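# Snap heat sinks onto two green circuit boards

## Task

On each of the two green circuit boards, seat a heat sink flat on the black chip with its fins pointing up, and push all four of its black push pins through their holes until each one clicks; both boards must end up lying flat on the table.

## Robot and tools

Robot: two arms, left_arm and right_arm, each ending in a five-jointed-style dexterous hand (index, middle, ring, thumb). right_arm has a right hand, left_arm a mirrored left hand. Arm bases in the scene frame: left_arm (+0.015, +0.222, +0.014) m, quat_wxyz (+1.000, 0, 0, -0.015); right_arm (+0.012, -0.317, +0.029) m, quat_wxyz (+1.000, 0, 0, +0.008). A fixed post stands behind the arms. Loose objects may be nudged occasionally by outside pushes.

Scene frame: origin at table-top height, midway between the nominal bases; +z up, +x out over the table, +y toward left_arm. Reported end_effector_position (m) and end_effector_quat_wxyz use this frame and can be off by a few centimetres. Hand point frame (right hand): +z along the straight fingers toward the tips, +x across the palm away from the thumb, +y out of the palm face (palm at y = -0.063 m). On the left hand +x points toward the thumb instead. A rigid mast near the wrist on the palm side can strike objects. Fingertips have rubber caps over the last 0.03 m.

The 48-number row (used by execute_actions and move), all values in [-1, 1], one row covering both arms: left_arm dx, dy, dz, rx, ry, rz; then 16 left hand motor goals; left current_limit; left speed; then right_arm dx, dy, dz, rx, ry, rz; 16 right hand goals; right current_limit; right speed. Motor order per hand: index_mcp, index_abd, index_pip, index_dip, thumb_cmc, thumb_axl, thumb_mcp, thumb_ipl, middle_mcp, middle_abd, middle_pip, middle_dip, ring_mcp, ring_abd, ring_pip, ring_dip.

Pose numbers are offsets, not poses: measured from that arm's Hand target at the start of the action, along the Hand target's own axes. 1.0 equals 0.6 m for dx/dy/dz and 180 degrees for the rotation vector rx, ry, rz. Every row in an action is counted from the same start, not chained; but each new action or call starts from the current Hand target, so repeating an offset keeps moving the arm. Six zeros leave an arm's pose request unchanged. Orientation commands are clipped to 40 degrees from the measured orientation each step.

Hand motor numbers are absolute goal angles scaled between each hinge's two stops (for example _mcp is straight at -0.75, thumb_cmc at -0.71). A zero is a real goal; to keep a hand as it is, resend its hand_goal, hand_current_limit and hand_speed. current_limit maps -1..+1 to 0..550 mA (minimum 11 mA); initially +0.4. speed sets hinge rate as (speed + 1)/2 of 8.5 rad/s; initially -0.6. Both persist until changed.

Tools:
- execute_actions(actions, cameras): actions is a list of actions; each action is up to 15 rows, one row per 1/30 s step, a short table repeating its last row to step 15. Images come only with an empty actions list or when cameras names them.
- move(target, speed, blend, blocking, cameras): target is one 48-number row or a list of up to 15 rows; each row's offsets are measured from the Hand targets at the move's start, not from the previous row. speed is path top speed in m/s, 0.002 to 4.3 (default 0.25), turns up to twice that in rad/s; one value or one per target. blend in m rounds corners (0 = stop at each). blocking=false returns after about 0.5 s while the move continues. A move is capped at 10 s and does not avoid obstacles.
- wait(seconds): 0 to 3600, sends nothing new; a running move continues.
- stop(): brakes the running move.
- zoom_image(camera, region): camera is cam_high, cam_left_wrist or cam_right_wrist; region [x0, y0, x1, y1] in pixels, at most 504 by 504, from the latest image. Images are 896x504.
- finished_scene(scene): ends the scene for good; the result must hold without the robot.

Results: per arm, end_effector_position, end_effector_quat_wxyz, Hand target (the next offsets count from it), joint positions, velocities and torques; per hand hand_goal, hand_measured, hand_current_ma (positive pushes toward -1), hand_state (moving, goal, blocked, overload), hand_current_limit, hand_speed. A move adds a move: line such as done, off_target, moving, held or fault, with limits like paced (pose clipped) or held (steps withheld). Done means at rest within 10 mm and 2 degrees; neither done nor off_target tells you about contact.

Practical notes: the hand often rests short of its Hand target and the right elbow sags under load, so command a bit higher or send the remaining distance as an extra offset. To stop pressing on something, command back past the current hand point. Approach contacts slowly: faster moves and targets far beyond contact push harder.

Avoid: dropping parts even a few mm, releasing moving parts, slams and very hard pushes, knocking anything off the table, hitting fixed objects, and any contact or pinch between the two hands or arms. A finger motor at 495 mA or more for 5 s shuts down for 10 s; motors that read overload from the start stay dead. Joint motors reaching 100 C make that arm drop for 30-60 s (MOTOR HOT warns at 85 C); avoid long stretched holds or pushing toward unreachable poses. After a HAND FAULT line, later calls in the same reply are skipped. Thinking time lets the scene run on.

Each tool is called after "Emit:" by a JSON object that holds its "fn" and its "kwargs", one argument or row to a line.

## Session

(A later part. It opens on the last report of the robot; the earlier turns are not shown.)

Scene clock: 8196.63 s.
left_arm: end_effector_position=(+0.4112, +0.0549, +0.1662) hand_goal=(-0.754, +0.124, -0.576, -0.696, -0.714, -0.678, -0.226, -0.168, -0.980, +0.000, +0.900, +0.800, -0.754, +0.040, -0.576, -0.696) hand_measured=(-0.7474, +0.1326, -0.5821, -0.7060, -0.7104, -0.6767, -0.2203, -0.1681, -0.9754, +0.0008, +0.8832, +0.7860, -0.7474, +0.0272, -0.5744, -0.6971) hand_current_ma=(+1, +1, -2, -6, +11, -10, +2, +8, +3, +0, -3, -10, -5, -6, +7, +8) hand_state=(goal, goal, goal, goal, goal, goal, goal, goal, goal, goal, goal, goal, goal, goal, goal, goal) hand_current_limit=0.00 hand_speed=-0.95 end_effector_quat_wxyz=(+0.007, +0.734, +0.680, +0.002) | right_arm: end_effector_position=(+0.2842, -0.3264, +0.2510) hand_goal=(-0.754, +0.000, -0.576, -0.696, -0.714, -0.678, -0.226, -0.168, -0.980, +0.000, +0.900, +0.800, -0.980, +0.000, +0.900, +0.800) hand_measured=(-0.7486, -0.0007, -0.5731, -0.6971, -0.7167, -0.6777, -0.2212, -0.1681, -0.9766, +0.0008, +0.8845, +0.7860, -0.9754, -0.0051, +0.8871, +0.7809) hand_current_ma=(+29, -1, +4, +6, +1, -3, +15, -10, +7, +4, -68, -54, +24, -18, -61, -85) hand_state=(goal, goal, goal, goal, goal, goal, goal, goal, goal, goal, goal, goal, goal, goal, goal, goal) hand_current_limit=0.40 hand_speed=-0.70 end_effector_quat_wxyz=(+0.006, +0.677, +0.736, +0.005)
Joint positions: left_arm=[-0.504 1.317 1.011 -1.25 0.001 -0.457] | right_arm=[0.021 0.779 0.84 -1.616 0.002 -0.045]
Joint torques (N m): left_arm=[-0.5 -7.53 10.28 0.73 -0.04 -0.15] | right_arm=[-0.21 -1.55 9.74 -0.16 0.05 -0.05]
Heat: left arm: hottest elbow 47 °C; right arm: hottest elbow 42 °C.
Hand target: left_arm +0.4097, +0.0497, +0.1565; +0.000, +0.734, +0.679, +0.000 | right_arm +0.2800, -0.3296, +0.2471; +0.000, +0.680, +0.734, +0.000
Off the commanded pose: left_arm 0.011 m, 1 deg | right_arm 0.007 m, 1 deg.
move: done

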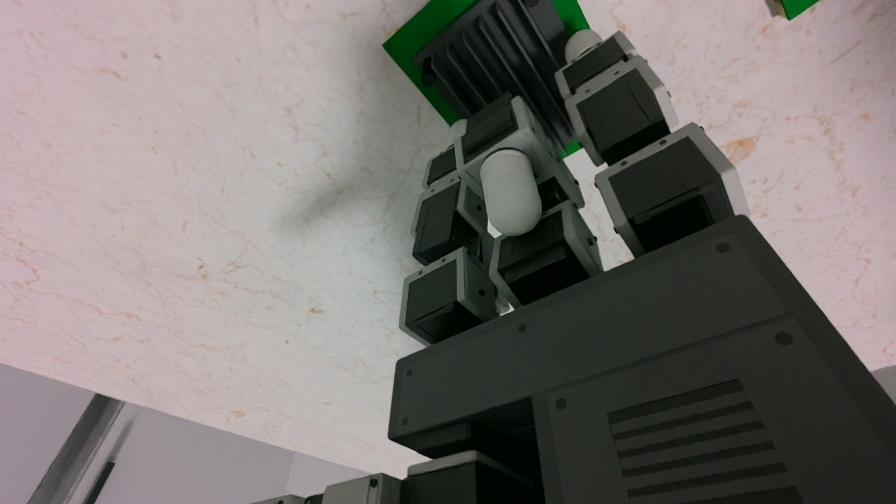

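Emit:
{"fn": "move", "kwargs": {
  "target": [
    [0,0,0,0,0,0,-0.754,-0.01,-0.576,-0.696,-0.714,-0.678,-0.226,-0.168,-0.98,0,0.9,0.8,-0.754,0.04,-0.576,-0.696,0,-0.9,0,0,0,0,0,0,-0.754,0,-0.576,-0.696,-0.714,-0.678,-0.226,-0.168,-0.98,0,0.9,0.8,-0.98,0,0.9,0.8,0.4,-0.7],
    [0,0,-0.18,0,0,0,-0.754,-0.01,-0.576,-0.696,-0.714,-0.678,-0.226,-0.168,-0.98,0,0.9,0.8,-0.754,0.04,-0.576,-0.696,0.4,-0.4,0,0,0,0,0,0,-0.754,0,-0.576,-0.696,-0.714,-0.678,-0.226,-0.168,-0.98,0,0.9,0.8,-0.98,0,0.9,0.8,0.4,-0.7]
  ],
  "speed": [0.04, 0.1]
}}

Emit:
{"fn": "move", "kwargs": {
  "target": [
    [0,0,0,0,0,0,-0.98,0,0.9,0.8,-0.714,-0.678,-0.226,-0.168,-0.98,0,0.9,0.8,-0.98,0,0.9,0.8,0.4,-0.4,0,0,0,0,0,0,-0.754,0,-0.576,-0.696,-0.714,-0.678,-0.226,-0.168,-0.98,0,0.9,0.8,-0.98,0,0.9,0.8,0.4,-0.7],
    [-0.0866,-0.1803,0.055,0.001,-0.2029,0.2297,-0.98,0,0.9,0.8,-0.714,-0.678,-0.226,-0.168,-0.98,0,0.9,0.8,-0.98,0,0.9,0.8,0.4,-0.4,0,0,0,0,0,0,-0.754,0,-0.576,-0.696,-0.714,-0.678,-0.226,-0.168,-0.98,0,0.9,0.8,-0.98,0,0.9,0.8,0.4,-0.7],
    [-0.0866,-0.1803,0.255,0.001,-0.2029,0.2297,-0.98,0,0.9,0.8,-0.714,-0.678,-0.226,-0.168,-0.98,0,0.9,0.8,-0.98,0,0.9,0.8,0.4,-0.4,0,0,0,0,0,0,-0.754,0,-0.576,-0.696,-0.714,-0.678,-0.226,-0.168,-0.98,0,0.9,0.8,-0.98,0,0.9,0.8,0.4,-0.7]
  ],
  "speed": [0.1, 0.2, 0.12],
  "cameras": ["cam_left_wrist"]
}}

Emit:
{"fn": "zoom_image", "kwargs": {
  "camera": "cam_left_wrist",
  "region": [90, 60, 190, 140]
}}

Emit:
{"fn": "zoom_image", "kwargs": {
  "camera": "cam_left_wrist",
  "region": [105, 220, 205, 300]
}}

Emit:
{"fn": "zoom_image", "kwargs": {
  "camera": "cam_left_wrist",
  "region": [340, 230, 420, 294]
}}

Emit:
{"fn": "zoom_image", "kwargs": {
  "camera": "cam_left_wrist",
  "region": [340, 90, 420, 154]
}}

Scene clock: 8240.43 s.
left_arm: end_effector_position=(+0.4047, +0.0587, +0.2433) hand_goal=(-0.754, -0.010, -0.576, -0.696, -0.714, -0.678, -0.226, -0.168, -0.980, +0.000, +0.900, +0.800, -0.754, +0.040, -0.576, -0.696) hand_measured=(-0.7474, +0.0008, -0.5757, -0.7022, -0.7117, -0.6767, -0.2203, -0.1672, -0.9754, +0.0008, +0.8832, +0.7860, -0.7450, +0.0521, -0.5744, -0.6971) hand_current_ma=(-5, +7, -2, -12, +13, -10, +9, +7, +7, -5, -8, -14, -2, -5, -2, +11) hand_state=(goal, goal, goal, goal, goal, goal, goal, goal, goal, goal, goal, goal, goal, goal, goal, goal) hand_current_limit=0.40 hand_speed=-0.40 end_effector_quat_wxyz=(-0.018, +0.733, +0.680, -0.006) | right_arm: end_effector_position=(+0.2842, -0.3264, +0.2510) hand_goal=(-0.754, +0.000, -0.576, -0.696, -0.714, -0.678, -0.226, -0.168, -0.980, +0.000, +0.900, +0.800, -0.980, +0.000, +0.900, +0.800) hand_measured=(-0.7486, -0.0007, -0.5718, -0.6971, -0.7167, -0.6777, -0.2212, -0.1672, -0.9766, +0.0008, +0.8845, +0.7860, -0.9754, -0.0051, +0.8871, +0.7809) hand_current_ma=(+24, +2, +6, +2, -5, -5, +13, -7, +4, +5, -75, -57, +22, -13, -63, -72) hand_state=(goal, goal, goal, goal, goal, goal, goal, goal, goal, goal, goal, goal, goal, goal, goal, goal) hand_current_limit=0.40 hand_speed=-0.70 end_effector_quat_wxyz=(+0.006, +0.677, +0.736, +0.005)
Joint positions: left_arm=[-0.504 1.289 1.202 -1.521 0.001 -0.457] | right_arm=[0.021 0.779 0.84 -1.616 0.002 -0.045]
Joint torques (N m): left_arm=[-0.38 -9.11 14.74 -0.12 -0.08 -0.12] | right_arm=[-0.21 -1.55 9.77 -0.21 0.05 -0.04]
Heat: left arm: hottest elbow 47 °C; right arm: hottest elbow 42 °C.
Hand target: left_arm +0.4097, +0.0497, +0.2646; +0.000, +0.734, +0.679, +0.000 | right_arm +0.2800, -0.3296, +0.2471; +0.000, +0.680, +0.734, +0.000
Off the commanded pose: left_arm 0.024 m, 2 deg | right_arm 0.007 m, 1 deg.
move: off_target (left_arm); target 2's new numbers were sent with left_arm's hand 0.024 m and 2 deg from that target

Scene clock: 8246.17 s.
left_arm: end_effector_position=(+0.2942, +0.0034, +0.1159) hand_goal=(-0.980, +0.000, +0.900, +0.800, -0.714, -0.678, -0.226, -0.168, -0.980, +0.000, +0.900, +0.800, -0.980, +0.000, +0.900, +0.800) hand_measured=(-0.9681, -0.0007, +0.8820, +0.7860, -0.7205, -0.6777, -0.2203, -0.1681, -0.9742, +0.0008, +0.8832, +0.7860, -0.9717, +0.0096, +0.8832, +0.7821) hand_current_ma=(-1, +5, -11, -5, +9, +1, +1, +6, -3, -1, -9, -13, -5, -3, -2, -2) hand_state=(goal, goal, goal, goal, goal, goal, goal, goal, goal, goal, goal, goal, goal, goal, goal, goal) hand_current_limit=0.40 hand_speed=-0.40 end_effector_quat_wxyz=(+0.206, +0.888, +0.343, -0.225) | right_arm: end_effector_position=(+0.2842, -0.3264, +0.2510) hand_goal=(-0.754, +0.000, -0.576, -0.696, -0.714, -0.678, -0.226, -0.168, -0.980, +0.000, +0.900, +0.800, -0.980, +0.000, +0.900, +0.800) hand_measured=(-0.7474, -0.0007, -0.5718, -0.6971, -0.7167, -0.6777, -0.2222, -0.1672, -0.9766, -0.0007, +0.8845, +0.7860, -0.9742, -0.0051, +0.8871, +0.7809) hand_current_ma=(+19, +5, +14, +6, +1, +1, +15, -12, -2, -4, -67, -57, +23, -18, -70, -75) hand_state=(goal, goal, goal, goal, goal, goal, goal, goal, goal, goal, goal, goal, goal, goal, goal, goal) hand_current_limit=0.40 hand_speed=-0.70 end_effector_quat_wxyz=(+0.006, +0.677, +0.736, +0.005)
Joint positions: left_arm=[-0.288 1.186 0.649 -1.136 0.613 0.549] | right_arm=[0.021 0.779 0.84 -1.616 0.002 -0.045]
Joint torques (N m): left_arm=[1.44 -3.31 9.05 0.79 0.87 0.09] | right_arm=[-0.26 -1.67 9.76 -0.18 0.05 -0.05]
Heat: left arm: hottest elbow 47 °C; right arm: hottest elbow 42 °C.
Hand target: left_arm +0.2979, +0.0064, +0.1116; +0.207, +0.887, +0.346, -0.226 | right_arm +0.2800, -0.3296, +0.2471; +0.000, +0.680, +0.734, +0.000
Off the commanded pose: left_arm 0.006 m, 0 deg | right_arm 0.007 m, 1 deg.
move: done

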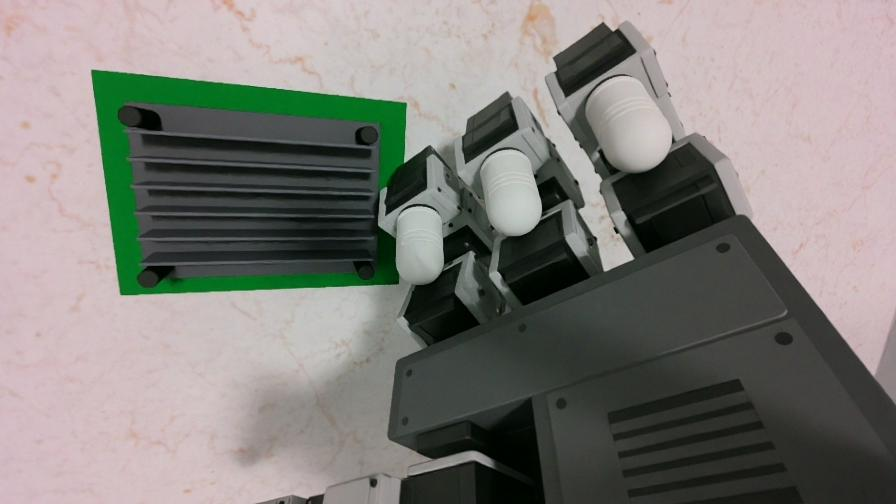

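Scaled by 5.040 from the camera's image (finer frame: 1280x720).

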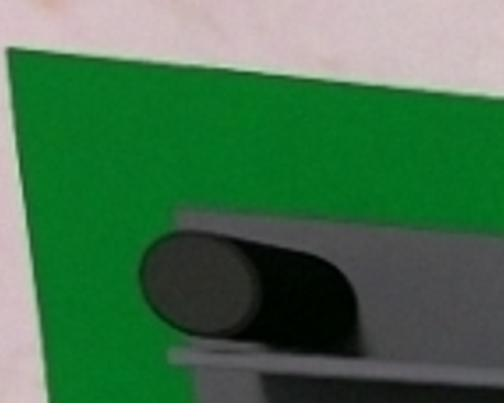

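Scaled by 5.040 from the camera's image (finer frame: 1280x720).

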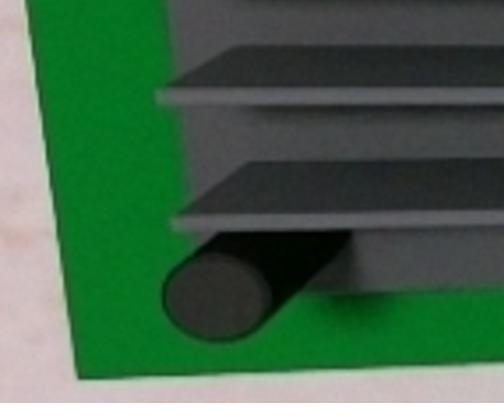

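Scaled by 6.300 from the camera's image (finer frame: 1280x720).

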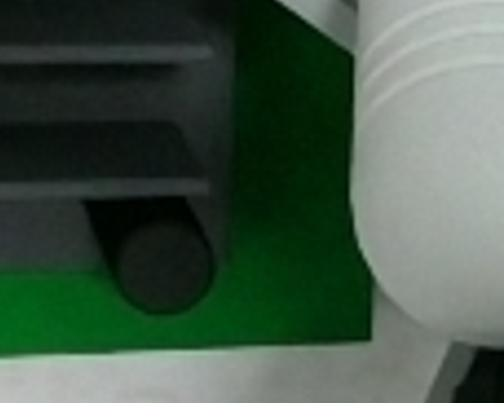

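Scaled by 6.300 from the camera's image (finer frame: 1280x720).

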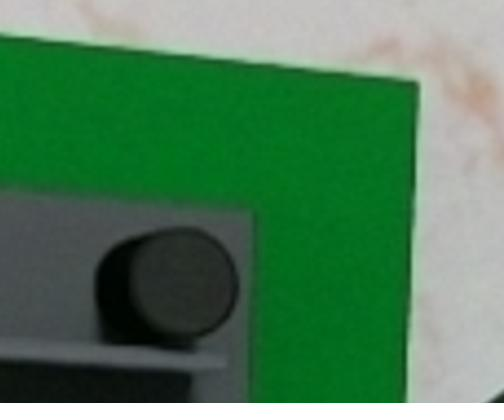

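Emit:
{"fn": "move", "kwargs": {
  "target": [
    [-0.0907,0.035,-0.1351,0,0,0,-0.98,0,0.9,0.8,-0.714,-0.678,-0.226,-0.168,-0.98,0,0.9,0.8,-0.98,0,0.9,0.8,0.4,-0.4,0,0,0,0,0,0,-0.98,0,0.9,0.8,-0.714,-0.678,-0.226,-0.168,-0.98,0,0.9,0.8,-0.98,0,0.9,0.8,0.4,-0.4],
    [0.0203,0.1383,-0.3038,-0.001,0.2029,-0.2297,-0.754,-0.02,-0.576,-0.696,-0.714,-0.678,-0.226,-0.168,-0.98,0,0.9,0.8,-0.754,0.02,-0.576,-0.696,0.4,-0.4,0,0,0,0,0,0,-0.98,0,0.9,0.8,-0.714,-0.678,-0.226,-0.168,-0.98,0,0.9,0.8,-0.98,0,0.9,0.8,0.4,-0.4]
  ],
  "speed": [0.15, 0.2]
}}

Emit:
{"fn": "move", "kwargs": {
  "target": [
    [0,0,0,0,0,0,-0.754,-0.02,-0.576,-0.696,-0.714,-0.678,-0.226,-0.168,-0.98,0,0.9,0.8,-0.754,0.02,-0.576,-0.696,0.4,-0.4,0.3836,-0.0303,0.087,0.0012,0.203,-0.2297,-0.98,0,0.9,0.8,-0.714,-0.678,-0.226,-0.168,-0.98,0,0.9,0.8,-0.98,0,0.9,0.8,0.4,-0.4],
    [0,0,0,0,0,0,-0.754,-0.02,-0.576,-0.696,-0.714,-0.678,-0.226,-0.168,-0.98,0,0.9,0.8,-0.754,0.02,-0.576,-0.696,0.4,-0.4,0.3836,-0.0303,0.2532,0.0012,0.203,-0.2297,-0.98,0,0.9,0.8,-0.714,-0.678,-0.226,-0.168,-0.98,0,0.9,0.8,-0.98,0,0.9,0.8,0.4,-0.4]
  ],
  "speed": [0.2, 0.12],
  "cameras": ["cam_right_wrist"]
}}

Scene clock: 8316.23 s.
left_arm: end_effector_position=(+0.4037, +0.0630, +0.2592) hand_goal=(-0.754, -0.020, -0.576, -0.696, -0.714, -0.678, -0.226, -0.168, -0.980, +0.000, +0.900, +0.800, -0.754, +0.020, -0.576, -0.696) hand_measured=(-0.7486, -0.0080, -0.5770, -0.6971, -0.7117, -0.6767, -0.2203, -0.1672, -0.9754, +0.0023, +0.8845, +0.7872, -0.7486, +0.0096, -0.5744, -0.6971) hand_current_ma=(-9, +3, +0, -16, +7, -1, +11, +7, +3, -4, -6, -11, -7, -8, +4, +5) hand_state=(goal, goal, goal, goal, goal, goal, goal, goal, goal, goal, goal, goal, goal, goal, goal, goal) hand_current_limit=0.40 hand_speed=-0.40 end_effector_quat_wxyz=(-0.006, +0.733, +0.680, -0.003) | right_arm: end_effector_position=(+0.2839, -0.3263, +0.2509) hand_goal=(-0.980, +0.000, +0.900, +0.800, -0.714, -0.678, -0.226, -0.168, -0.980, +0.000, +0.900, +0.800, -0.980, +0.000, +0.900, +0.800) hand_measured=(-0.9754, -0.0007, +0.8871, +0.7821, -0.7167, -0.6777, -0.2222, -0.1672, -0.9766, +0.0008, +0.8845, +0.7860, -0.9742, -0.0051, +0.8871, +0.7809) hand_current_ma=(+14, -8, -63, -67, +2, -4, +17, -4, -2, +7, -71, -55, +23, -10, -60, -78) hand_state=(goal, goal, goal, goal, goal, goal, goal, goal, goal, goal, goal, goal, goal, goal, goal, goal) hand_current_limit=0.40 hand_speed=-0.40 end_effector_quat_wxyz=(+0.006, +0.677, +0.736, +0.005)
Joint positions: left_arm=[-0.493 1.262 1.216 -1.537 0.003 -0.447] | right_arm=[0.021 0.779 0.84 -1.617 0.002 -0.045]
Joint torques (N m): left_arm=[-1.14 -7.18 15.19 0.1 -0.12 -0.22] | right_arm=[-0.26 -1.73 9.76 -0.12 0.06 -0.04]
Heat: left arm: hottest elbow 49 °C; right arm: hottest elbow 42 °C.
Hand target: left_arm +0.4115, +0.0523, +0.2704; +0.000, +0.734, +0.679, +0.000 | right_arm +0.2800, -0.3295, +0.2471; +0.000, +0.679, +0.734, +0.000
Off the commanded pose: left_arm 0.017 m, 1 deg | right_arm 0.006 m, 1 deg.
move: off_target (left_arm); target 2's new numbers were sent with left_arm's hand 0.017 m and 1 deg from that target

Scene clock: 8320.70 s.
left_arm: end_effector_position=(+0.4037, +0.0630, +0.2592) hand_goal=(-0.754, -0.020, -0.576, -0.696, -0.714, -0.678, -0.226, -0.168, -0.980, +0.000, +0.900, +0.800, -0.754, +0.020, -0.576, -0.696) hand_measured=(-0.7474, -0.0080, -0.5770, -0.6983, -0.7117, -0.6767, -0.2193, -0.1681, -0.9754, +0.0008, +0.8832, +0.7860, -0.7474, +0.0096, -0.5757, -0.6958) hand_current_ma=(-12, +2, +8, -12, +1, +1, +4, +7, -3, -6, -4, -14, -7, -9, -5, +9) hand_state=(goal, goal, goal, goal, goal, goal, goal, goal, goal, goal, goal, goal, goal, goal, goal, goal) hand_current_limit=0.40 hand_speed=-0.40 end_effector_quat_wxyz=(-0.006, +0.733, +0.680, -0.003) | right_arm: end_effector_position=(+0.2486, -0.1047, +0.1004) hand_goal=(-0.980, +0.000, +0.900, +0.800, -0.714, -0.678, -0.226, -0.168, -0.980, +0.000, +0.900, +0.800, -0.980, +0.000, +0.900, +0.800) hand_measured=(-0.9754, -0.0007, +0.8858, +0.7821, -0.7167, -0.6777, -0.2222, -0.1681, -0.9766, -0.0007, +0.8845, +0.7860, -0.9742, -0.0051, +0.8871, +0.7809) hand_current_ma=(+22, -3, -65, -68, -1, +2, +15, -7, +4, -4, -65, -56, +17, -12, -60, -85) hand_state=(goal, goal, goal, goal, goal, goal, goal, goal, goal, goal, goal, goal, goal, goal, goal, goal) hand_current_limit=0.40 hand_speed=-0.40 end_effector_quat_wxyz=(-0.221, +0.353, +0.884, +0.211)
Joint positions: left_arm=[-0.493 1.262 1.216 -1.537 0.003 -0.447] | right_arm=[0.345 1.086 0.482 -1.014 -0.62 -0.464]
Joint torques (N m): left_arm=[-1.32 -6.71 14.93 -0.12 -0.17 -0.22] | right_arm=[2.26 -2.96 8.01 0.42 -0.59 -0.03]
Heat: left arm: hottest elbow 50 °C; right arm: hottest elbow 41 °C.
Hand target: left_arm +0.4115, +0.0523, +0.2704; +0.000, +0.734, +0.679, +0.000 | right_arm +0.2445, -0.1014, +0.0952; -0.226, +0.347, +0.886, +0.207
Off the commanded pose: left_arm 0.017 m, 1 deg | right_arm 0.007 m, 1 deg.
move: done

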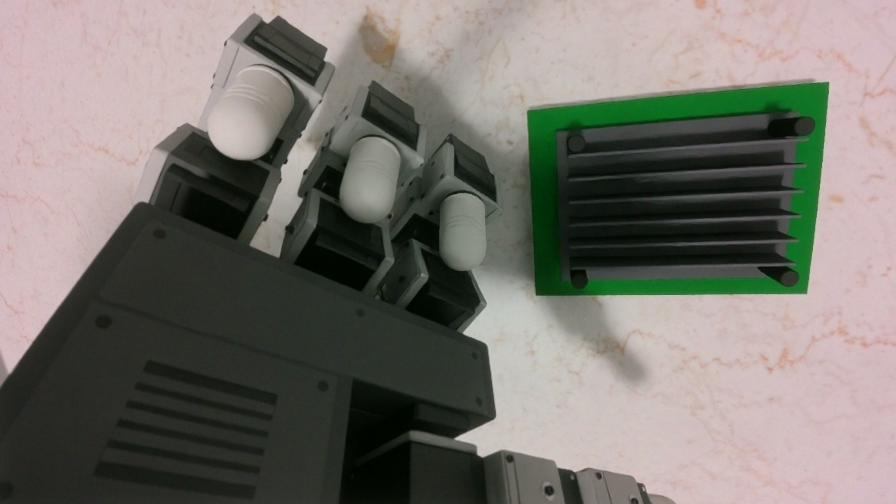

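Emit:
{"fn": "zoom_image", "kwargs": {
  "camera": "cam_right_wrist",
  "region": [520, 95, 600, 159]
}}

Emit:
{"fn": "zoom_image", "kwargs": {
  "camera": "cam_right_wrist",
  "region": [525, 245, 605, 309]
}}

Emit:
{"fn": "zoom_image", "kwargs": {
  "camera": "cam_right_wrist",
  "region": [760, 70, 860, 150]
}}

Emit:
{"fn": "zoom_image", "kwargs": {
  "camera": "cam_right_wrist",
  "region": [740, 225, 840, 305]
}}

Scaled by 6.300 from the camera's image (finer frame: 1280x720).

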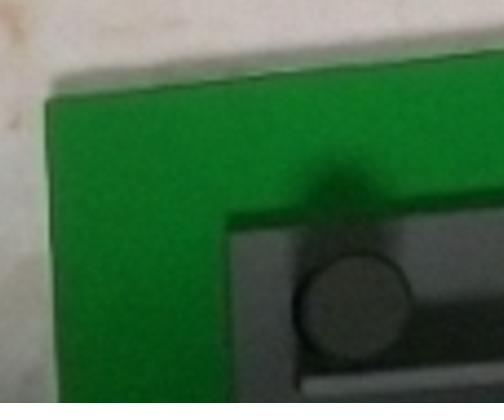

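Scaled by 6.300 from the camera's image (finer frame: 1280x720).

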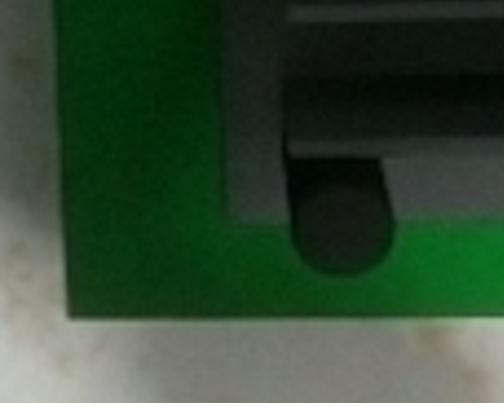

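Scaled by 5.040 from the camera's image (finer frame: 1280x720).

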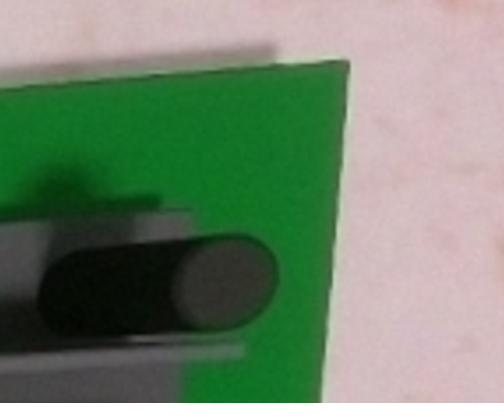

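Scaled by 5.040 from the camera's image (finer frame: 1280x720).

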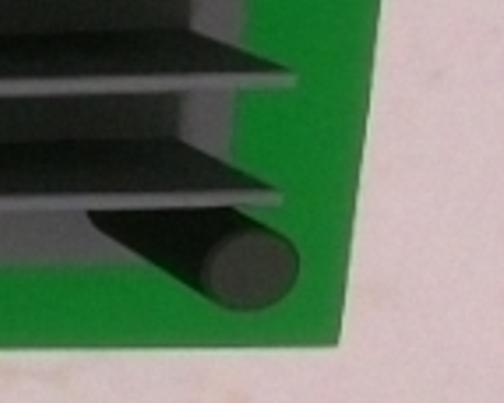

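Emit:
{"fn": "move", "kwargs": {
  "target": [
    [0,0,0,0,0,0,-0.754,-0.02,-0.576,-0.696,-0.714,-0.678,-0.226,-0.168,-0.98,0,0.9,0.8,-0.98,0,0.9,0.8,0.4,-0.4,0.0896,0.0352,-0.1357,0,0,0,-0.98,0,0.9,0.8,-0.714,-0.678,-0.226,-0.168,-0.98,0,0.9,0.8,-0.98,0,0.9,0.8,0.4,-0.4],
    [-0.0657,0.1197,0.1,0,0,-0.0142,-0.72,0,-0.576,-0.696,-0.714,-0.678,-0.226,-0.168,-0.98,0,0.9,0.8,-0.98,0,0.9,0.8,0.4,-0.4,-0.0993,-0.1609,-0.4195,-0.0012,-0.203,0.2297,-0.98,0,0.9,0.8,-0.714,-0.678,-0.226,-0.168,-0.98,0,0.9,0.8,-0.98,0,0.9,0.8,0.4,-0.4]
  ],
  "speed": [0.15, 0.15],
  "cameras": ["cam_left_wrist"]
}}

Scene clock: 8470.40 s.
left_arm: end_effector_position=(+0.4674, +0.0228, +0.2022) hand_goal=(-0.720, +0.000, -0.576, -0.696, -0.714, -0.678, -0.226, -0.168, -0.980, +0.000, +0.900, +0.800, -0.980, +0.000, +0.900, +0.800) hand_measured=(-0.7197, -0.0095, -0.5757, -0.6983, -0.7104, -0.6777, -0.2193, -0.1672, -0.9754, +0.0008, +0.8820, +0.7860, -0.9717, +0.0096, +0.8845, +0.7834) hand_current_ma=(+3, +2, +0, -9, +11, +1, +11, +9, -4, -10, -9, -14, -12, +2, -1, +4) hand_state=(goal, goal, goal, goal, goal, goal, goal, goal, goal, goal, goal, goal, goal, goal, goal, goal) hand_current_limit=0.40 hand_speed=-0.40 end_effector_quat_wxyz=(-0.014, +0.718, +0.696, -0.005) | right_arm: end_effector_position=(+0.2710, -0.3245, +0.2290) hand_goal=(-0.980, +0.000, +0.900, +0.800, -0.714, -0.678, -0.226, -0.168, -0.980, +0.000, +0.900, +0.800, -0.980, +0.000, +0.900, +0.800) hand_measured=(-0.9754, -0.0007, +0.8858, +0.7821, -0.7104, -0.6777, -0.2212, -0.1681, -0.9778, -0.0007, +0.8845, +0.7860, -0.9754, -0.0051, +0.8871, +0.7809) hand_current_ma=(+23, -4, -59, -73, +25, -4, +18, -2, -1, +0, -69, -59, +20, -12, -65, -74) hand_state=(goal, goal, goal, goal, goal, goal, goal, goal, goal, goal, goal, goal, goal, goal, goal, goal) hand_current_limit=0.40 hand_speed=-0.40 end_effector_quat_wxyz=(-0.010, +0.670, +0.742, -0.008)
Joint positions: left_arm=[-0.507 1.494 1.296 -1.402 0.003 -0.507] | right_arm=[0.022 0.767 0.787 -1.616 -0.002 -0.063]
Joint torques (N m): left_arm=[-0.56 -10.29 14.74 0.47 -0.12 -0.21] | right_arm=[-0.21 -0.79 13.93 -0.25 0.18 0.14]
Motor temperatures (°C): left_arm=[26 28 60 28 25 27] | right_arm=[26 28 39 26 24 27]
Heat: left arm: hottest elbow 60 °C; right arm: hottest elbow 39 °C.
Hand target: left_arm +0.4801, +0.0074, +0.2106; +0.001, +0.719, +0.695, +0.000 | right_arm +0.2795, -0.3295, +0.2469; +0.000, +0.680, +0.734, +0.000
Off the commanded pose: left_arm 0.022 m, 2 deg | right_arm 0.020 m, 2 deg.
move: off_target (left_arm, right_arm); target 2's new numbers were sent with left_arm's hand 0.022 m and 2 deg from that target

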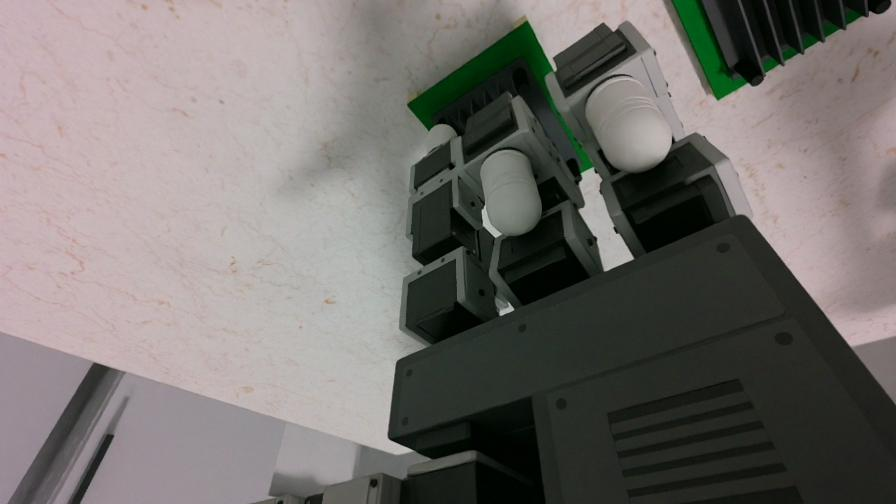

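Emit:
{"fn": "move", "kwargs": {
  "target": [
    [-0.025,0.005,0,0,0,0,-0.72,0,-0.576,-0.696,-0.714,-0.678,-0.226,-0.168,-0.98,0,0.9,0.8,-0.98,0,0.9,0.8,0.4,-0.4,0,0,0,0,0,0,-0.98,0,0.9,0.8,-0.714,-0.678,-0.226,-0.168,-0.98,0,0.9,0.8,-0.98,0,0.9,0.8,0.4,-0.4],
    [-0.025,0.005,0.0617,0,0,0,-0.72,0,-0.576,-0.696,-0.714,-0.678,-0.226,-0.168,-0.98,0,0.9,0.8,-0.98,0,0.9,0.8,0.4,-0.4,0,0,0,0,0,0,-0.98,0,0.9,0.8,-0.714,-0.678,-0.226,-0.168,-0.98,0,0.9,0.8,-0.98,0,0.9,0.8,0.4,-0.4]
  ],
  "speed": [0.08, 0.06],
  "cameras": ["cam_left_wrist"]
}}

Emit:
{"fn": "zoom_image", "kwargs": {
  "camera": "cam_left_wrist",
  "region": [380, 20, 620, 200]
}}

Scene clock: 8484.17 s.
left_arm: end_effector_position=(+0.4827, -0.0019, +0.1850) hand_goal=(-0.720, +0.000, -0.576, -0.696, -0.714, -0.678, -0.226, -0.168, -0.980, +0.000, +0.900, +0.800, -0.980, +0.000, +0.900, +0.800) hand_measured=(-0.7197, -0.0065, -0.5757, -0.6971, -0.7117, -0.6767, -0.2203, -0.1672, -0.9754, +0.0008, +0.8832, +0.7860, -0.9717, +0.0096, +0.8832, +0.7834) hand_current_ma=(-8, +1, +14, -4, +5, +1, +10, +18, -2, -4, -3, -18, -1, -2, -3, +2) hand_state=(goal, goal, goal, goal, goal, goal, goal, goal, goal, goal, goal, goal, goal, goal, goal, goal) hand_current_limit=0.40 hand_speed=-0.40 end_effector_quat_wxyz=(+0.007, +0.719, +0.695, +0.000) | right_arm: end_effector_position=(+0.2710, -0.3245, +0.2290) hand_goal=(-0.980, +0.000, +0.900, +0.800, -0.714, -0.678, -0.226, -0.168, -0.980, +0.000, +0.900, +0.800, -0.980, +0.000, +0.900, +0.800) hand_measured=(-0.9754, -0.0007, +0.8871, +0.7821, -0.7104, -0.6767, -0.2212, -0.1681, -0.9778, -0.0007, +0.8845, +0.7872, -0.9754, -0.0051, +0.8871, +0.7821) hand_current_ma=(+17, -5, -67, -61, +26, -3, +18, -6, +10, +3, -67, -56, +26, -15, -59, -85) hand_state=(goal, goal, goal, goal, goal, goal, goal, goal, goal, goal, goal, goal, goal, goal, goal, goal) hand_current_limit=0.40 hand_speed=-0.40 end_effector_quat_wxyz=(-0.010, +0.670, +0.742, -0.008)
Joint positions: left_arm=[-0.536 1.544 1.299 -1.311 0.003 -0.532] | right_arm=[0.022 0.767 0.787 -1.616 -0.002 -0.063]
Joint torques (N m): left_arm=[-1.44 -11.93 10.3 0.9 -0.22 -0.23] | right_arm=[-0.26 -0.67 13.93 -0.25 0.18 0.14]
Motor temperatures (°C): left_arm=[26 29 57 28 25 27] | right_arm=[26 28 40 26 24 27]
Heat: left arm: hottest elbow 57 °C; right arm: hottest elbow 40 °C.
Hand target: left_arm +0.4825, -0.0078, +0.1736; +0.000, +0.719, +0.695, +0.000 | right_arm +0.2795, -0.3295, +0.2469; +0.000, +0.680, +0.734, +0.000
Off the commanded pose: left_arm 0.013 m, 1 deg | right_arm 0.021 m, 2 deg.
move: off_target (left_arm)

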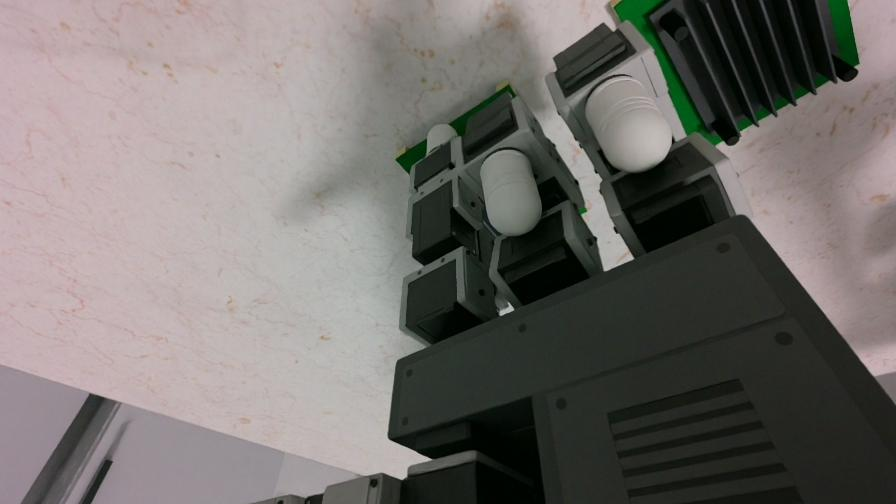

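Scaled by 2.100 from the camera's image (finer frame: 1280x720).

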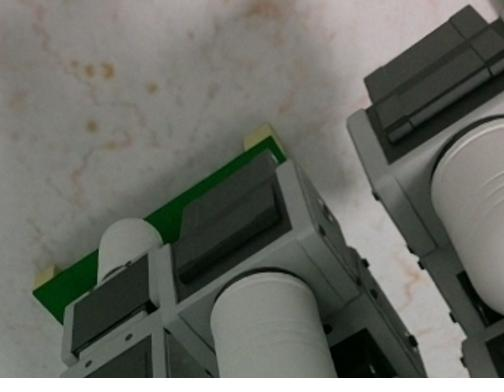

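Emit:
{"fn": "move", "kwargs": {
  "target": [
    [0,0,0,0,0,0,-0.72,0,-0.576,-0.696,-0.714,-0.678,-0.226,-0.168,-0.98,0,0.9,0.8,-0.98,0,0.9,0.8,0.4,-0.4,0.5794,-0.0144,0.0865,0.0012,0.203,-0.2297,-0.98,0,0.9,0.8,-0.714,-0.678,-0.226,-0.168,-0.98,0,0.9,0.8,-0.98,0,0.9,0.8,0.4,-0.4],
    [0,0,0,0,0,0,-0.72,0,-0.576,-0.696,-0.714,-0.678,-0.226,-0.168,-0.98,0,0.9,0.8,-0.98,0,0.9,0.8,0.4,-0.4,0.5794,-0.0144,0.2361,0.0012,0.203,-0.2297,-0.98,0,0.9,0.8,-0.714,-0.678,-0.226,-0.168,-0.98,0,0.9,0.8,-0.98,0,0.9,0.8,0.4,-0.4]
  ],
  "speed": [0.15, 0.1],
  "cameras": ["cam_right_wrist", "cam_high"]
}}

Scene clock: 8520.77 s.
left_arm: end_effector_position=(+0.4827, -0.0019, +0.1850) hand_goal=(-0.720, +0.000, -0.576, -0.696, -0.714, -0.678, -0.226, -0.168, -0.980, +0.000, +0.900, +0.800, -0.980, +0.000, +0.900, +0.800) hand_measured=(-0.7197, -0.0065, -0.5782, -0.6983, -0.7117, -0.6767, -0.2203, -0.1672, -0.9754, +0.0023, +0.8832, +0.7847, -0.9717, +0.0110, +0.8832, +0.7834) hand_current_ma=(-2, +4, +0, -11, +3, -8, +0, +11, -5, -5, -6, -8, -6, -1, -7, +8) hand_state=(goal, goal, goal, goal, goal, goal, goal, goal, goal, goal, goal, goal, goal, goal, goal, goal) hand_current_limit=0.40 hand_speed=-0.40 end_effector_quat_wxyz=(+0.007, +0.719, +0.695, +0.000) | right_arm: end_effector_position=(+0.2497, +0.0131, +0.1115) hand_goal=(-0.980, +0.000, +0.900, +0.800, -0.714, -0.678, -0.226, -0.168, -0.980, +0.000, +0.900, +0.800, -0.980, +0.000, +0.900, +0.800) hand_measured=(-0.9754, -0.0007, +0.8858, +0.7821, -0.7167, -0.6777, -0.2222, -0.1681, -0.9778, -0.0007, +0.8845, +0.7860, -0.9742, -0.0051, +0.8871, +0.7809) hand_current_ma=(+16, -9, -64, -63, -1, -8, +20, -12, +0, +4, -68, -55, +18, -13, -62, -85) hand_state=(goal, goal, goal, goal, goal, goal, goal, goal, goal, goal, goal, goal, goal, goal, goal, goal) hand_current_limit=0.40 hand_speed=-0.40 end_effector_quat_wxyz=(-0.223, +0.355, +0.883, +0.212)
Joint positions: left_arm=[-0.536 1.544 1.299 -1.311 0.003 -0.532] | right_arm=[0.746 1.209 0.598 -0.728 -0.586 0.026]
Joint torques (N m): left_arm=[-0.09 -10.64 10.52 1.02 -0.22 -0.2] | right_arm=[2.32 -5.36 8.55 1.05 -0.51 -0.07]
Heat: left arm: hottest elbow 54 °C; right arm: hottest elbow 42 °C.
Hand target: left_arm +0.4825, -0.0078, +0.1736; +0.000, +0.719, +0.695, +0.000 | right_arm +0.2444, +0.0166, +0.1052; -0.226, +0.347, +0.886, +0.207
Off the commanded pose: left_arm 0.013 m, 1 deg | right_arm 0.009 m, 1 deg.
move: done
Images, in order (width x height): cam_high 896x504, cam_right_wrist 896x504.

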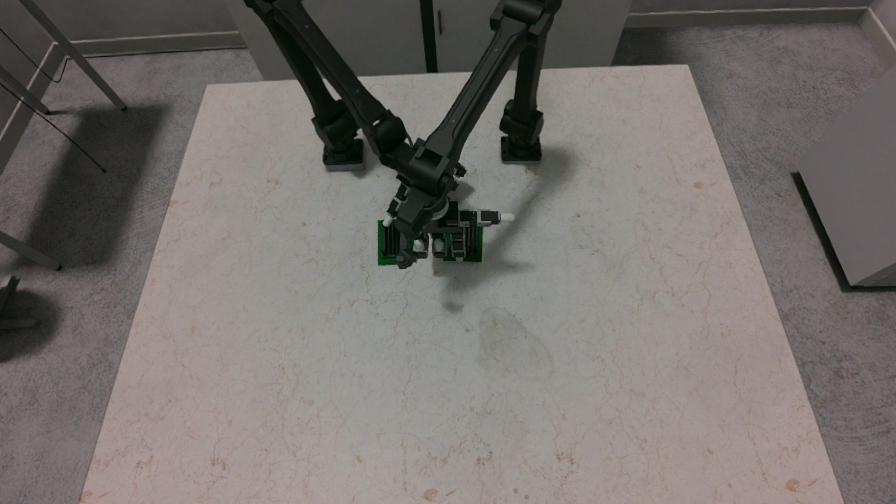

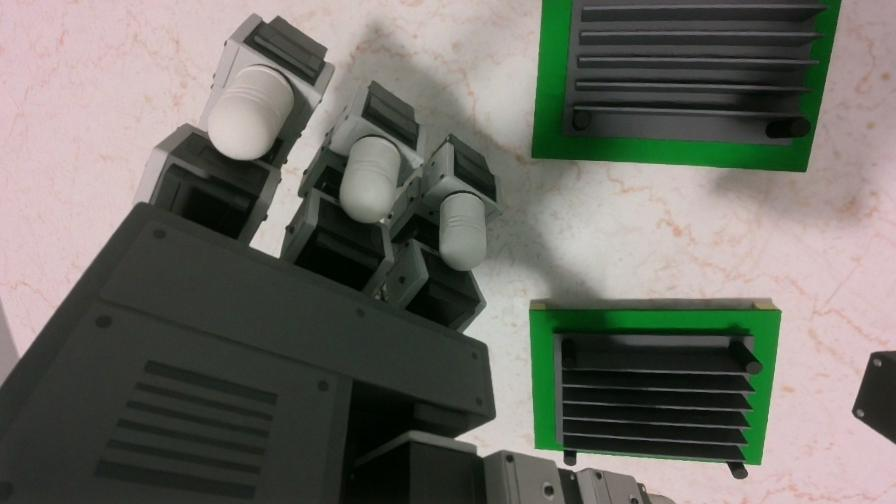

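Emit:
{"fn": "move", "kwargs": {
  "target": [0,0,0,0,0,0,-0.72,0,-0.576,-0.696,-0.714,-0.678,-0.226,-0.168,-0.98,0,0.9,0.8,-0.98,0,0.9,0.8,0.4,-0.4,0.0347,0.0449,0.0349,0,0,0,-0.98,0,0.9,0.8,-0.714,-0.678,-0.226,-0.168,-0.98,0,0.9,0.8,-0.98,0,0.9,0.8,0.4,-0.4],
  "speed": 0.1,
  "cameras": ["cam_right_wrist"]
}}

Scene clock: 8531.07 s.
left_arm: end_effector_position=(+0.4827, -0.0019, +0.1850) hand_goal=(-0.720, +0.000, -0.576, -0.696, -0.714, -0.678, -0.226, -0.168, -0.980, +0.000, +0.900, +0.800, -0.980, +0.000, +0.900, +0.800) hand_measured=(-0.7197, -0.0065, -0.5757, -0.6971, -0.7117, -0.6777, -0.2193, -0.1672, -0.9754, +0.0008, +0.8832, +0.7847, -0.9717, +0.0110, +0.8832, +0.7834) hand_current_ma=(-11, +16, -9, -7, +16, -3, +5, +11, -9, -11, -11, -10, +3, +2, -6, +4) hand_state=(goal, goal, goal, goal, goal, goal, goal, goal, goal, goal, goal, goal, goal, goal, goal, goal) hand_current_limit=0.40 hand_speed=-0.40 end_effector_quat_wxyz=(+0.007, +0.719, +0.695, +0.000) | right_arm: end_effector_position=(+0.2369, +0.0399, +0.0953) hand_goal=(-0.980, +0.000, +0.900, +0.800, -0.714, -0.678, -0.226, -0.168, -0.980, +0.000, +0.900, +0.800, -0.980, +0.000, +0.900, +0.800) hand_measured=(-0.9754, -0.0007, +0.8858, +0.7821, -0.7167, -0.6767, -0.2212, -0.1681, -0.9778, +0.0008, +0.8845, +0.7860, -0.9754, -0.0051, +0.8871, +0.7821) hand_current_ma=(+22, -5, -54, -57, -9, -7, +9, -14, +5, +3, -75, -62, +21, -23, -65, -77) hand_state=(goal, goal, goal, goal, goal, goal, goal, goal, goal, goal, goal, goal, goal, goal, goal, goal) hand_current_limit=0.40 hand_speed=-0.40 end_effector_quat_wxyz=(-0.230, +0.354, +0.885, +0.196)
Joint positions: left_arm=[-0.536 1.544 1.299 -1.311 0.003 -0.532] | right_arm=[0.837 1.28 0.614 -0.655 -0.567 0.116]
Joint torques (N m): left_arm=[0.67 -11.28 10.52 0.81 -0.18 -0.2] | right_arm=[2.26 -6.01 11.81 1.1 -0.38 0.07]
Heat: left arm: hottest elbow 53 °C; right arm: hottest elbow 41 °C.
Hand target: left_arm +0.4825, -0.0078, +0.1736; +0.000, +0.719, +0.695, +0.000 | right_arm +0.2445, +0.0564, +0.1051; -0.226, +0.348, +0.886, +0.207
Off the commanded pose: left_arm 0.013 m, 1 deg | right_arm 0.021 m, 2 deg.
move: off_target (right_arm)

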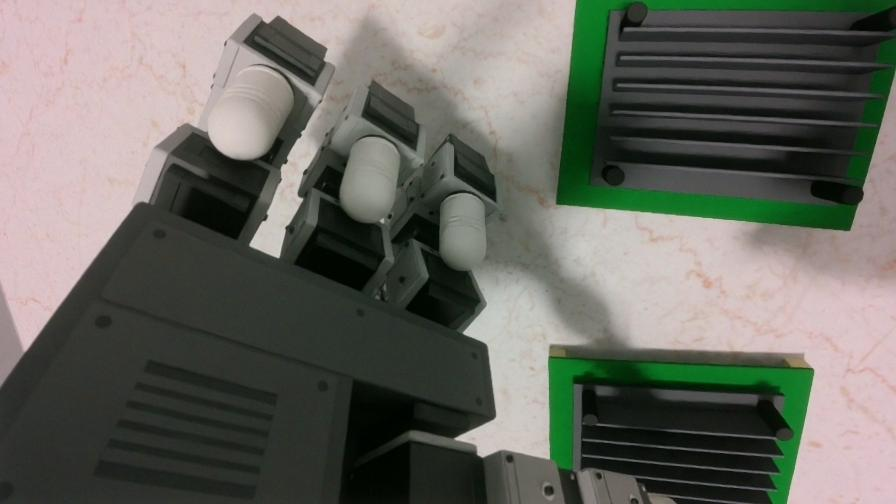

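Emit:
{"fn": "move", "kwargs": {
  "target": [0,0,0,0,0,0,-0.72,0,-0.576,-0.696,-0.714,-0.678,-0.226,-0.168,-0.98,0,0.9,0.8,-0.98,0,0.9,0.8,0.4,-0.4,-0.0045,0.0253,0.0035,0,0,0,-0.98,0,0.9,0.8,-0.714,-0.678,-0.226,-0.168,-0.98,0,0.9,0.8,-0.98,0,0.9,0.8,0.4,-0.4],
  "speed": 0.1,
  "cameras": ["cam_right_wrist"]
}}

Scene clock: 8540.20 s.
left_arm: end_effector_position=(+0.4827, -0.0019, +0.1850) hand_goal=(-0.720, +0.000, -0.576, -0.696, -0.714, -0.678, -0.226, -0.168, -0.980, +0.000, +0.900, +0.800, -0.980, +0.000, +0.900, +0.800) hand_measured=(-0.7197, -0.0065, -0.5757, -0.6971, -0.7104, -0.6767, -0.2193, -0.1681, -0.9742, +0.0008, +0.8832, +0.7860, -0.9717, +0.0110, +0.8832, +0.7834) hand_current_ma=(-5, +9, +4, -8, +6, -6, +5, +4, +1, -5, -7, -13, -9, -2, -7, -1) hand_state=(goal, goal, goal, goal, goal, goal, goal, goal, goal, goal, goal, goal, goal, goal, goal, goal) hand_current_limit=0.40 hand_speed=-0.40 end_effector_quat_wxyz=(+0.007, +0.719, +0.695, +0.000) | right_arm: end_effector_position=(+0.2467, +0.0511, +0.0957) hand_goal=(-0.980, +0.000, +0.900, +0.800, -0.714, -0.678, -0.226, -0.168, -0.980, +0.000, +0.900, +0.800, -0.980, +0.000, +0.900, +0.800) hand_measured=(-0.9766, -0.0007, +0.8871, +0.7821, -0.7167, -0.6777, -0.2212, -0.1672, -0.9778, -0.0007, +0.8845, +0.7860, -0.9754, -0.0051, +0.8871, +0.7821) hand_current_ma=(+15, -6, -62, -64, -2, +3, +16, -9, +3, -3, -67, -66, +18, -12, -67, -82) hand_state=(goal, goal, goal, goal, goal, goal, goal, goal, goal, goal, goal, goal, goal, goal, goal, goal) hand_current_limit=0.40 hand_speed=-0.40 end_effector_quat_wxyz=(-0.230, +0.354, +0.885, +0.195)
Joint positions: left_arm=[-0.536 1.544 1.299 -1.311 0.003 -0.532] | right_arm=[0.837 1.321 0.653 -0.655 -0.567 0.117]
Joint torques (N m): left_arm=[-0.26 -12.4 10.82 0.84 -0.16 -0.22] | right_arm=[1.55 -6.48 11.78 1.06 -0.45 0]
Heat: left arm: hottest elbow 53 °C; right arm: hottest elbow 41 °C.
Hand target: left_arm +0.4825, -0.0078, +0.1736; +0.000, +0.719, +0.695, +0.000 | right_arm +0.2565, +0.0663, +0.1052; -0.226, +0.347, +0.886, +0.207
Off the commanded pose: left_arm 0.013 m, 1 deg | right_arm 0.020 m, 2 deg.
move: off_target (right_arm)

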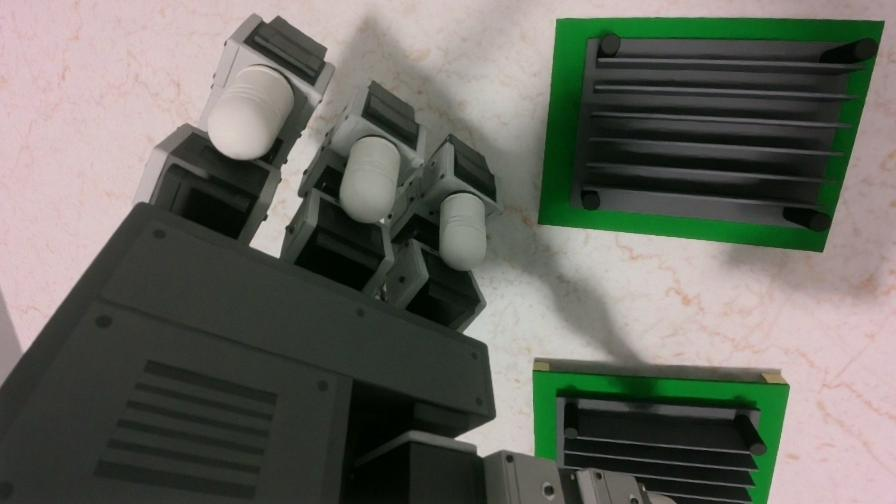

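Emit:
{"fn": "zoom_image", "kwargs": {
  "camera": "cam_right_wrist",
  "region": [535, 165, 635, 245]
}}

Emit:
{"fn": "zoom_image", "kwargs": {
  "camera": "cam_right_wrist",
  "region": [760, 180, 860, 260]
}}

Emit:
{"fn": "zoom_image", "kwargs": {
  "camera": "cam_right_wrist",
  "region": [545, 5, 645, 85]
}}

Emit:
{"fn": "zoom_image", "kwargs": {
  "camera": "cam_right_wrist",
  "region": [796, 5, 896, 85]
}}

Scaled by 5.040 from the camera's image (finer frame: 1280x720).

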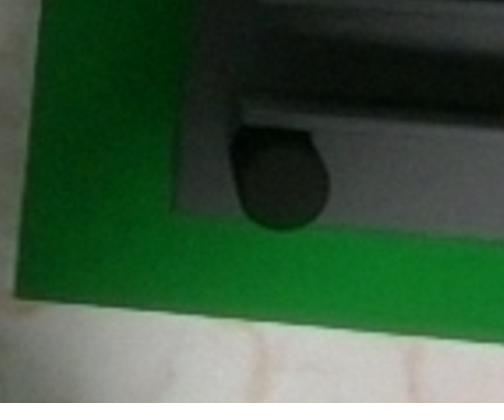

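Scaled by 5.040 from the camera's image (finer frame: 1280x720).

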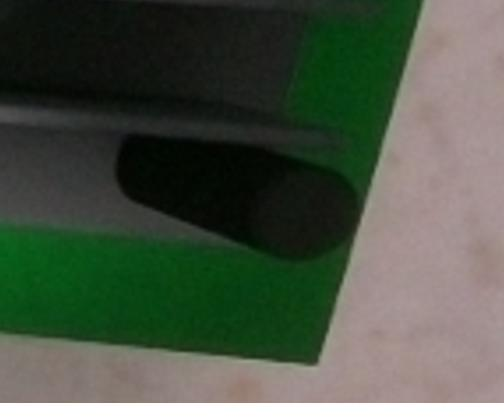

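Scaled by 5.040 from the camera's image (finer frame: 1280x720).

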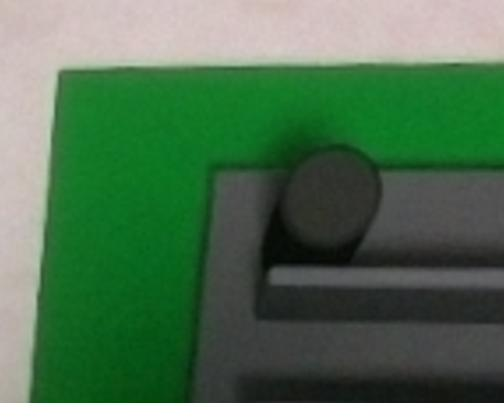

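Scaled by 5.040 from the camera's image (finer frame: 1280x720).

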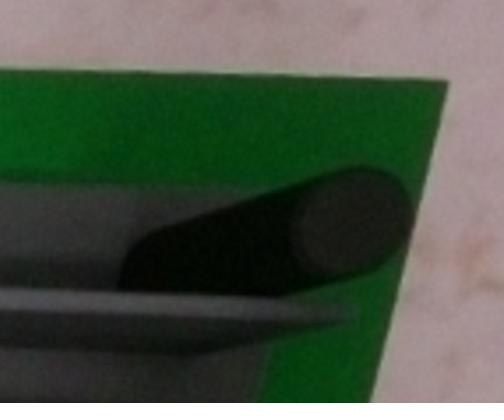

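Emit:
{"fn": "move", "kwargs": {
  "target": [
    [0.3498,-0.0119,-0.15,0,0,0,-0.754,0,-0.576,-0.696,-0.714,-0.678,-0.226,-0.168,-0.98,0,0.9,0.8,-0.98,0,0.9,0.8,0.4,-0.4,0,0,0,0,0,0,-0.98,0,0.9,0.8,-0.714,-0.678,-0.226,-0.168,-0.98,0,0.9,0.8,-0.98,0,0.9,0.8,0.4,-0.4],
    [0.5561,-0.3191,-0.15,0,0,0,-0.754,0,-0.576,-0.696,-0.714,-0.678,-0.226,-0.168,-0.98,0,0.9,0.8,-0.98,0,0.9,0.8,0.4,-0.4,0,0,0,0,0,0,-0.98,0,0.9,0.8,-0.714,-0.678,-0.226,-0.168,-0.98,0,0.9,0.8,-0.98,0,0.9,0.8,0.4,-0.4]
  ],
  "speed": [0.15, 0.2]
}}

Emit:
{"fn": "move", "kwargs": {
  "target": [
    [0,0,0,0,0,0,-0.754,0,-0.576,-0.696,-0.714,-0.678,-0.226,-0.168,-0.98,0,0.9,0.8,-0.98,0,0.9,0.8,0.4,-0.4,0.0896,0.0352,-0.1357,0,0,0,-0.98,0,0.9,0.8,-0.714,-0.678,-0.226,-0.168,-0.98,0,0.9,0.8,-0.98,0,0.9,0.8,0.4,-0.4],
    [0,0,0,0,0,0,-0.754,0,-0.576,-0.696,-0.714,-0.678,-0.226,-0.168,-0.98,0,0.9,0.8,-0.98,0,0.9,0.8,0.4,-0.4,-0.128,0.2313,-0.2512,-0.0012,-0.203,0.2297,-0.754,0,-0.576,-0.696,-0.714,-0.678,-0.226,-0.168,-0.98,0,0.9,0.8,-0.98,0,0.9,0.8,1.0,-0.2]
  ],
  "speed": [0.12, 0.15],
  "cameras": ["cam_right_wrist"]
}}

Scene clock: 8652.37 s.
left_arm: end_effector_position=(+0.3075, +0.3313, +0.2651) hand_goal=(-0.754, +0.000, -0.576, -0.696, -0.714, -0.678, -0.226, -0.168, -0.980, +0.000, +0.900, +0.800, -0.980, +0.000, +0.900, +0.800) hand_measured=(-0.7414, -0.0080, -0.5757, -0.6971, -0.7104, -0.6777, -0.2203, -0.1672, -0.9754, +0.0008, +0.8820, +0.7847, -0.9717, +0.0110, +0.8832, +0.7847) hand_current_ma=(+2, -1, -5, -15, +14, -4, +0, +15, +2, -5, -4, -7, -3, -1, +0, +0) hand_state=(goal, goal, goal, goal, goal, goal, goal, goal, goal, goal, goal, goal, goal, goal, goal, goal) hand_current_limit=0.40 hand_speed=-0.40 end_effector_quat_wxyz=(+0.000, +0.720, +0.694, +0.006) | right_arm: end_effector_position=(+0.2467, +0.0511, +0.0954) hand_goal=(-0.980, +0.000, +0.900, +0.800, -0.714, -0.678, -0.226, -0.168, -0.980, +0.000, +0.900, +0.800, -0.980, +0.000, +0.900, +0.800) hand_measured=(-0.9754, -0.0007, +0.8871, +0.7821, -0.7167, -0.6767, -0.2222, -0.1681, -0.9766, -0.0007, +0.8845, +0.7860, -0.9754, -0.0051, +0.8871, +0.7809) hand_current_ma=(+13, -3, -60, -71, -2, -3, +12, -6, +1, +0, -68, -58, +20, -21, -58, -78) hand_state=(goal, goal, goal, goal, goal, goal, goal, goal, goal, goal, goal, goal, goal, goal, goal, goal) hand_current_limit=0.40 hand_speed=-0.40 end_effector_quat_wxyz=(-0.230, +0.354, +0.885, +0.195)
Joint positions: left_arm=[0.436 0.906 0.979 -1.631 -0.004 0.443] | right_arm=[0.837 1.322 0.653 -0.655 -0.567 0.117]
Joint torques (N m): left_arm=[1.49 -3.49 10.78 0.12 0.12 0.17] | right_arm=[1.55 -6.77 11.79 1.05 -0.45 -0.01]
Motor temperatures (°C): left_arm=[26 30 51 28 25 27] | right_arm=[26 28 41 26 24 27]
Heat: left arm: hottest elbow 51 °C; right arm: hottest elbow 41 °C.
Hand target: left_arm +0.3025, +0.3324, +0.2632; +0.000, +0.719, +0.695, +0.000 | right_arm +0.2565, +0.0663, +0.1051; -0.226, +0.347, +0.886, +0.207
Off the commanded pose: left_arm 0.005 m, 1 deg | right_arm 0.021 m, 2 deg.
move: done

Scene clock: 8658.53 s.
left_arm: end_effector_position=(+0.3075, +0.3312, +0.2651) hand_goal=(-0.754, +0.000, -0.576, -0.696, -0.714, -0.678, -0.226, -0.168, -0.980, +0.000, +0.900, +0.800, -0.980, +0.000, +0.900, +0.800) hand_measured=(-0.7414, -0.0095, -0.5770, -0.6971, -0.7104, -0.6777, -0.2203, -0.1672, -0.9742, +0.0008, +0.8845, +0.7847, -0.9717, +0.0096, +0.8820, +0.7847) hand_current_ma=(-1, +5, -2, -19, +11, +5, -1, +8, +1, -5, -5, -2, -3, -1, -6, +0) hand_state=(goal, goal, goal, goal, goal, goal, goal, goal, goal, goal, goal, goal, goal, goal, goal, goal) hand_current_limit=0.40 hand_speed=-0.40 end_effector_quat_wxyz=(+0.000, +0.720, +0.694, +0.006) | right_arm: end_effector_position=(+0.4301, +0.0377, +0.2108) hand_goal=(-0.754, +0.000, -0.576, -0.696, -0.714, -0.678, -0.226, -0.168, -0.980, +0.000, +0.900, +0.800, -0.980, +0.000, +0.900, +0.800) hand_measured=(-0.7474, -0.0007, -0.5757, -0.7009, -0.7154, -0.6767, -0.2212, -0.1681, -0.9778, +0.0008, +0.8845, +0.7860, -0.9754, -0.0051, +0.8871, +0.7809) hand_current_ma=(+21, +0, +10, -3, +5, -3, +13, -7, +5, -2, -68, -55, +20, -16, -55, -82) hand_state=(goal, goal, goal, goal, goal, goal, goal, goal, goal, goal, goal, goal, goal, goal, goal, goal) hand_current_limit=1.00 hand_speed=-0.20 end_effector_quat_wxyz=(+0.000, +0.671, +0.742, -0.003)
Joint positions: left_arm=[0.436 0.906 0.979 -1.631 -0.004 0.444] | right_arm=[0.824 1.657 1.467 -1.387 0 0.741]
Joint torques (N m): left_arm=[2.61 -2.55 10.86 0.13 0.18 0.08] | right_arm=[-0.26 -13.33 13.63 -0.32 0.18 0.13]
Heat: left arm: hottest elbow 50 °C; right arm: hottest elbow 42 °C.
Hand target: left_arm +0.3025, +0.3324, +0.2632; +0.000, +0.719, +0.695, +0.000 | right_arm +0.4440, +0.0405, +0.2150; +0.000, +0.679, +0.734, +0.000
Off the commanded pose: left_arm 0.005 m, 1 deg | right_arm 0.015 m, 1 deg.
move: off_target (right_arm); target 2's new numbers were sent with right_arm's hand 0.015 m and 1 deg from that target

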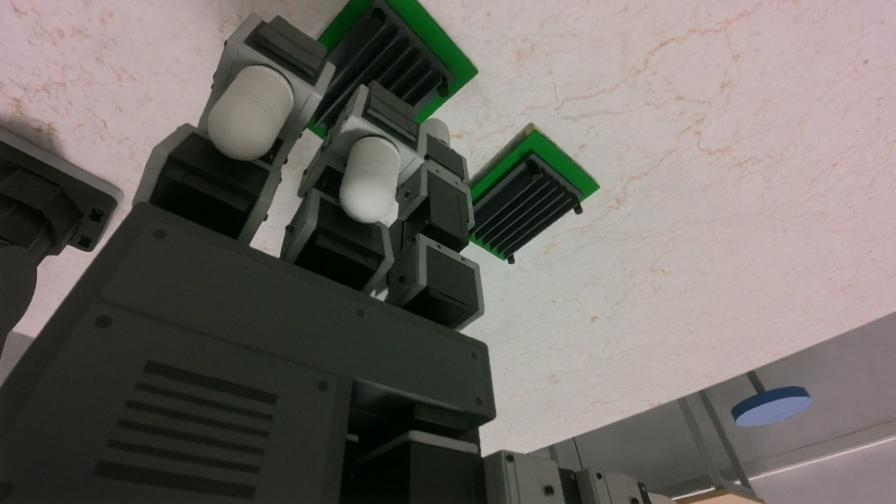

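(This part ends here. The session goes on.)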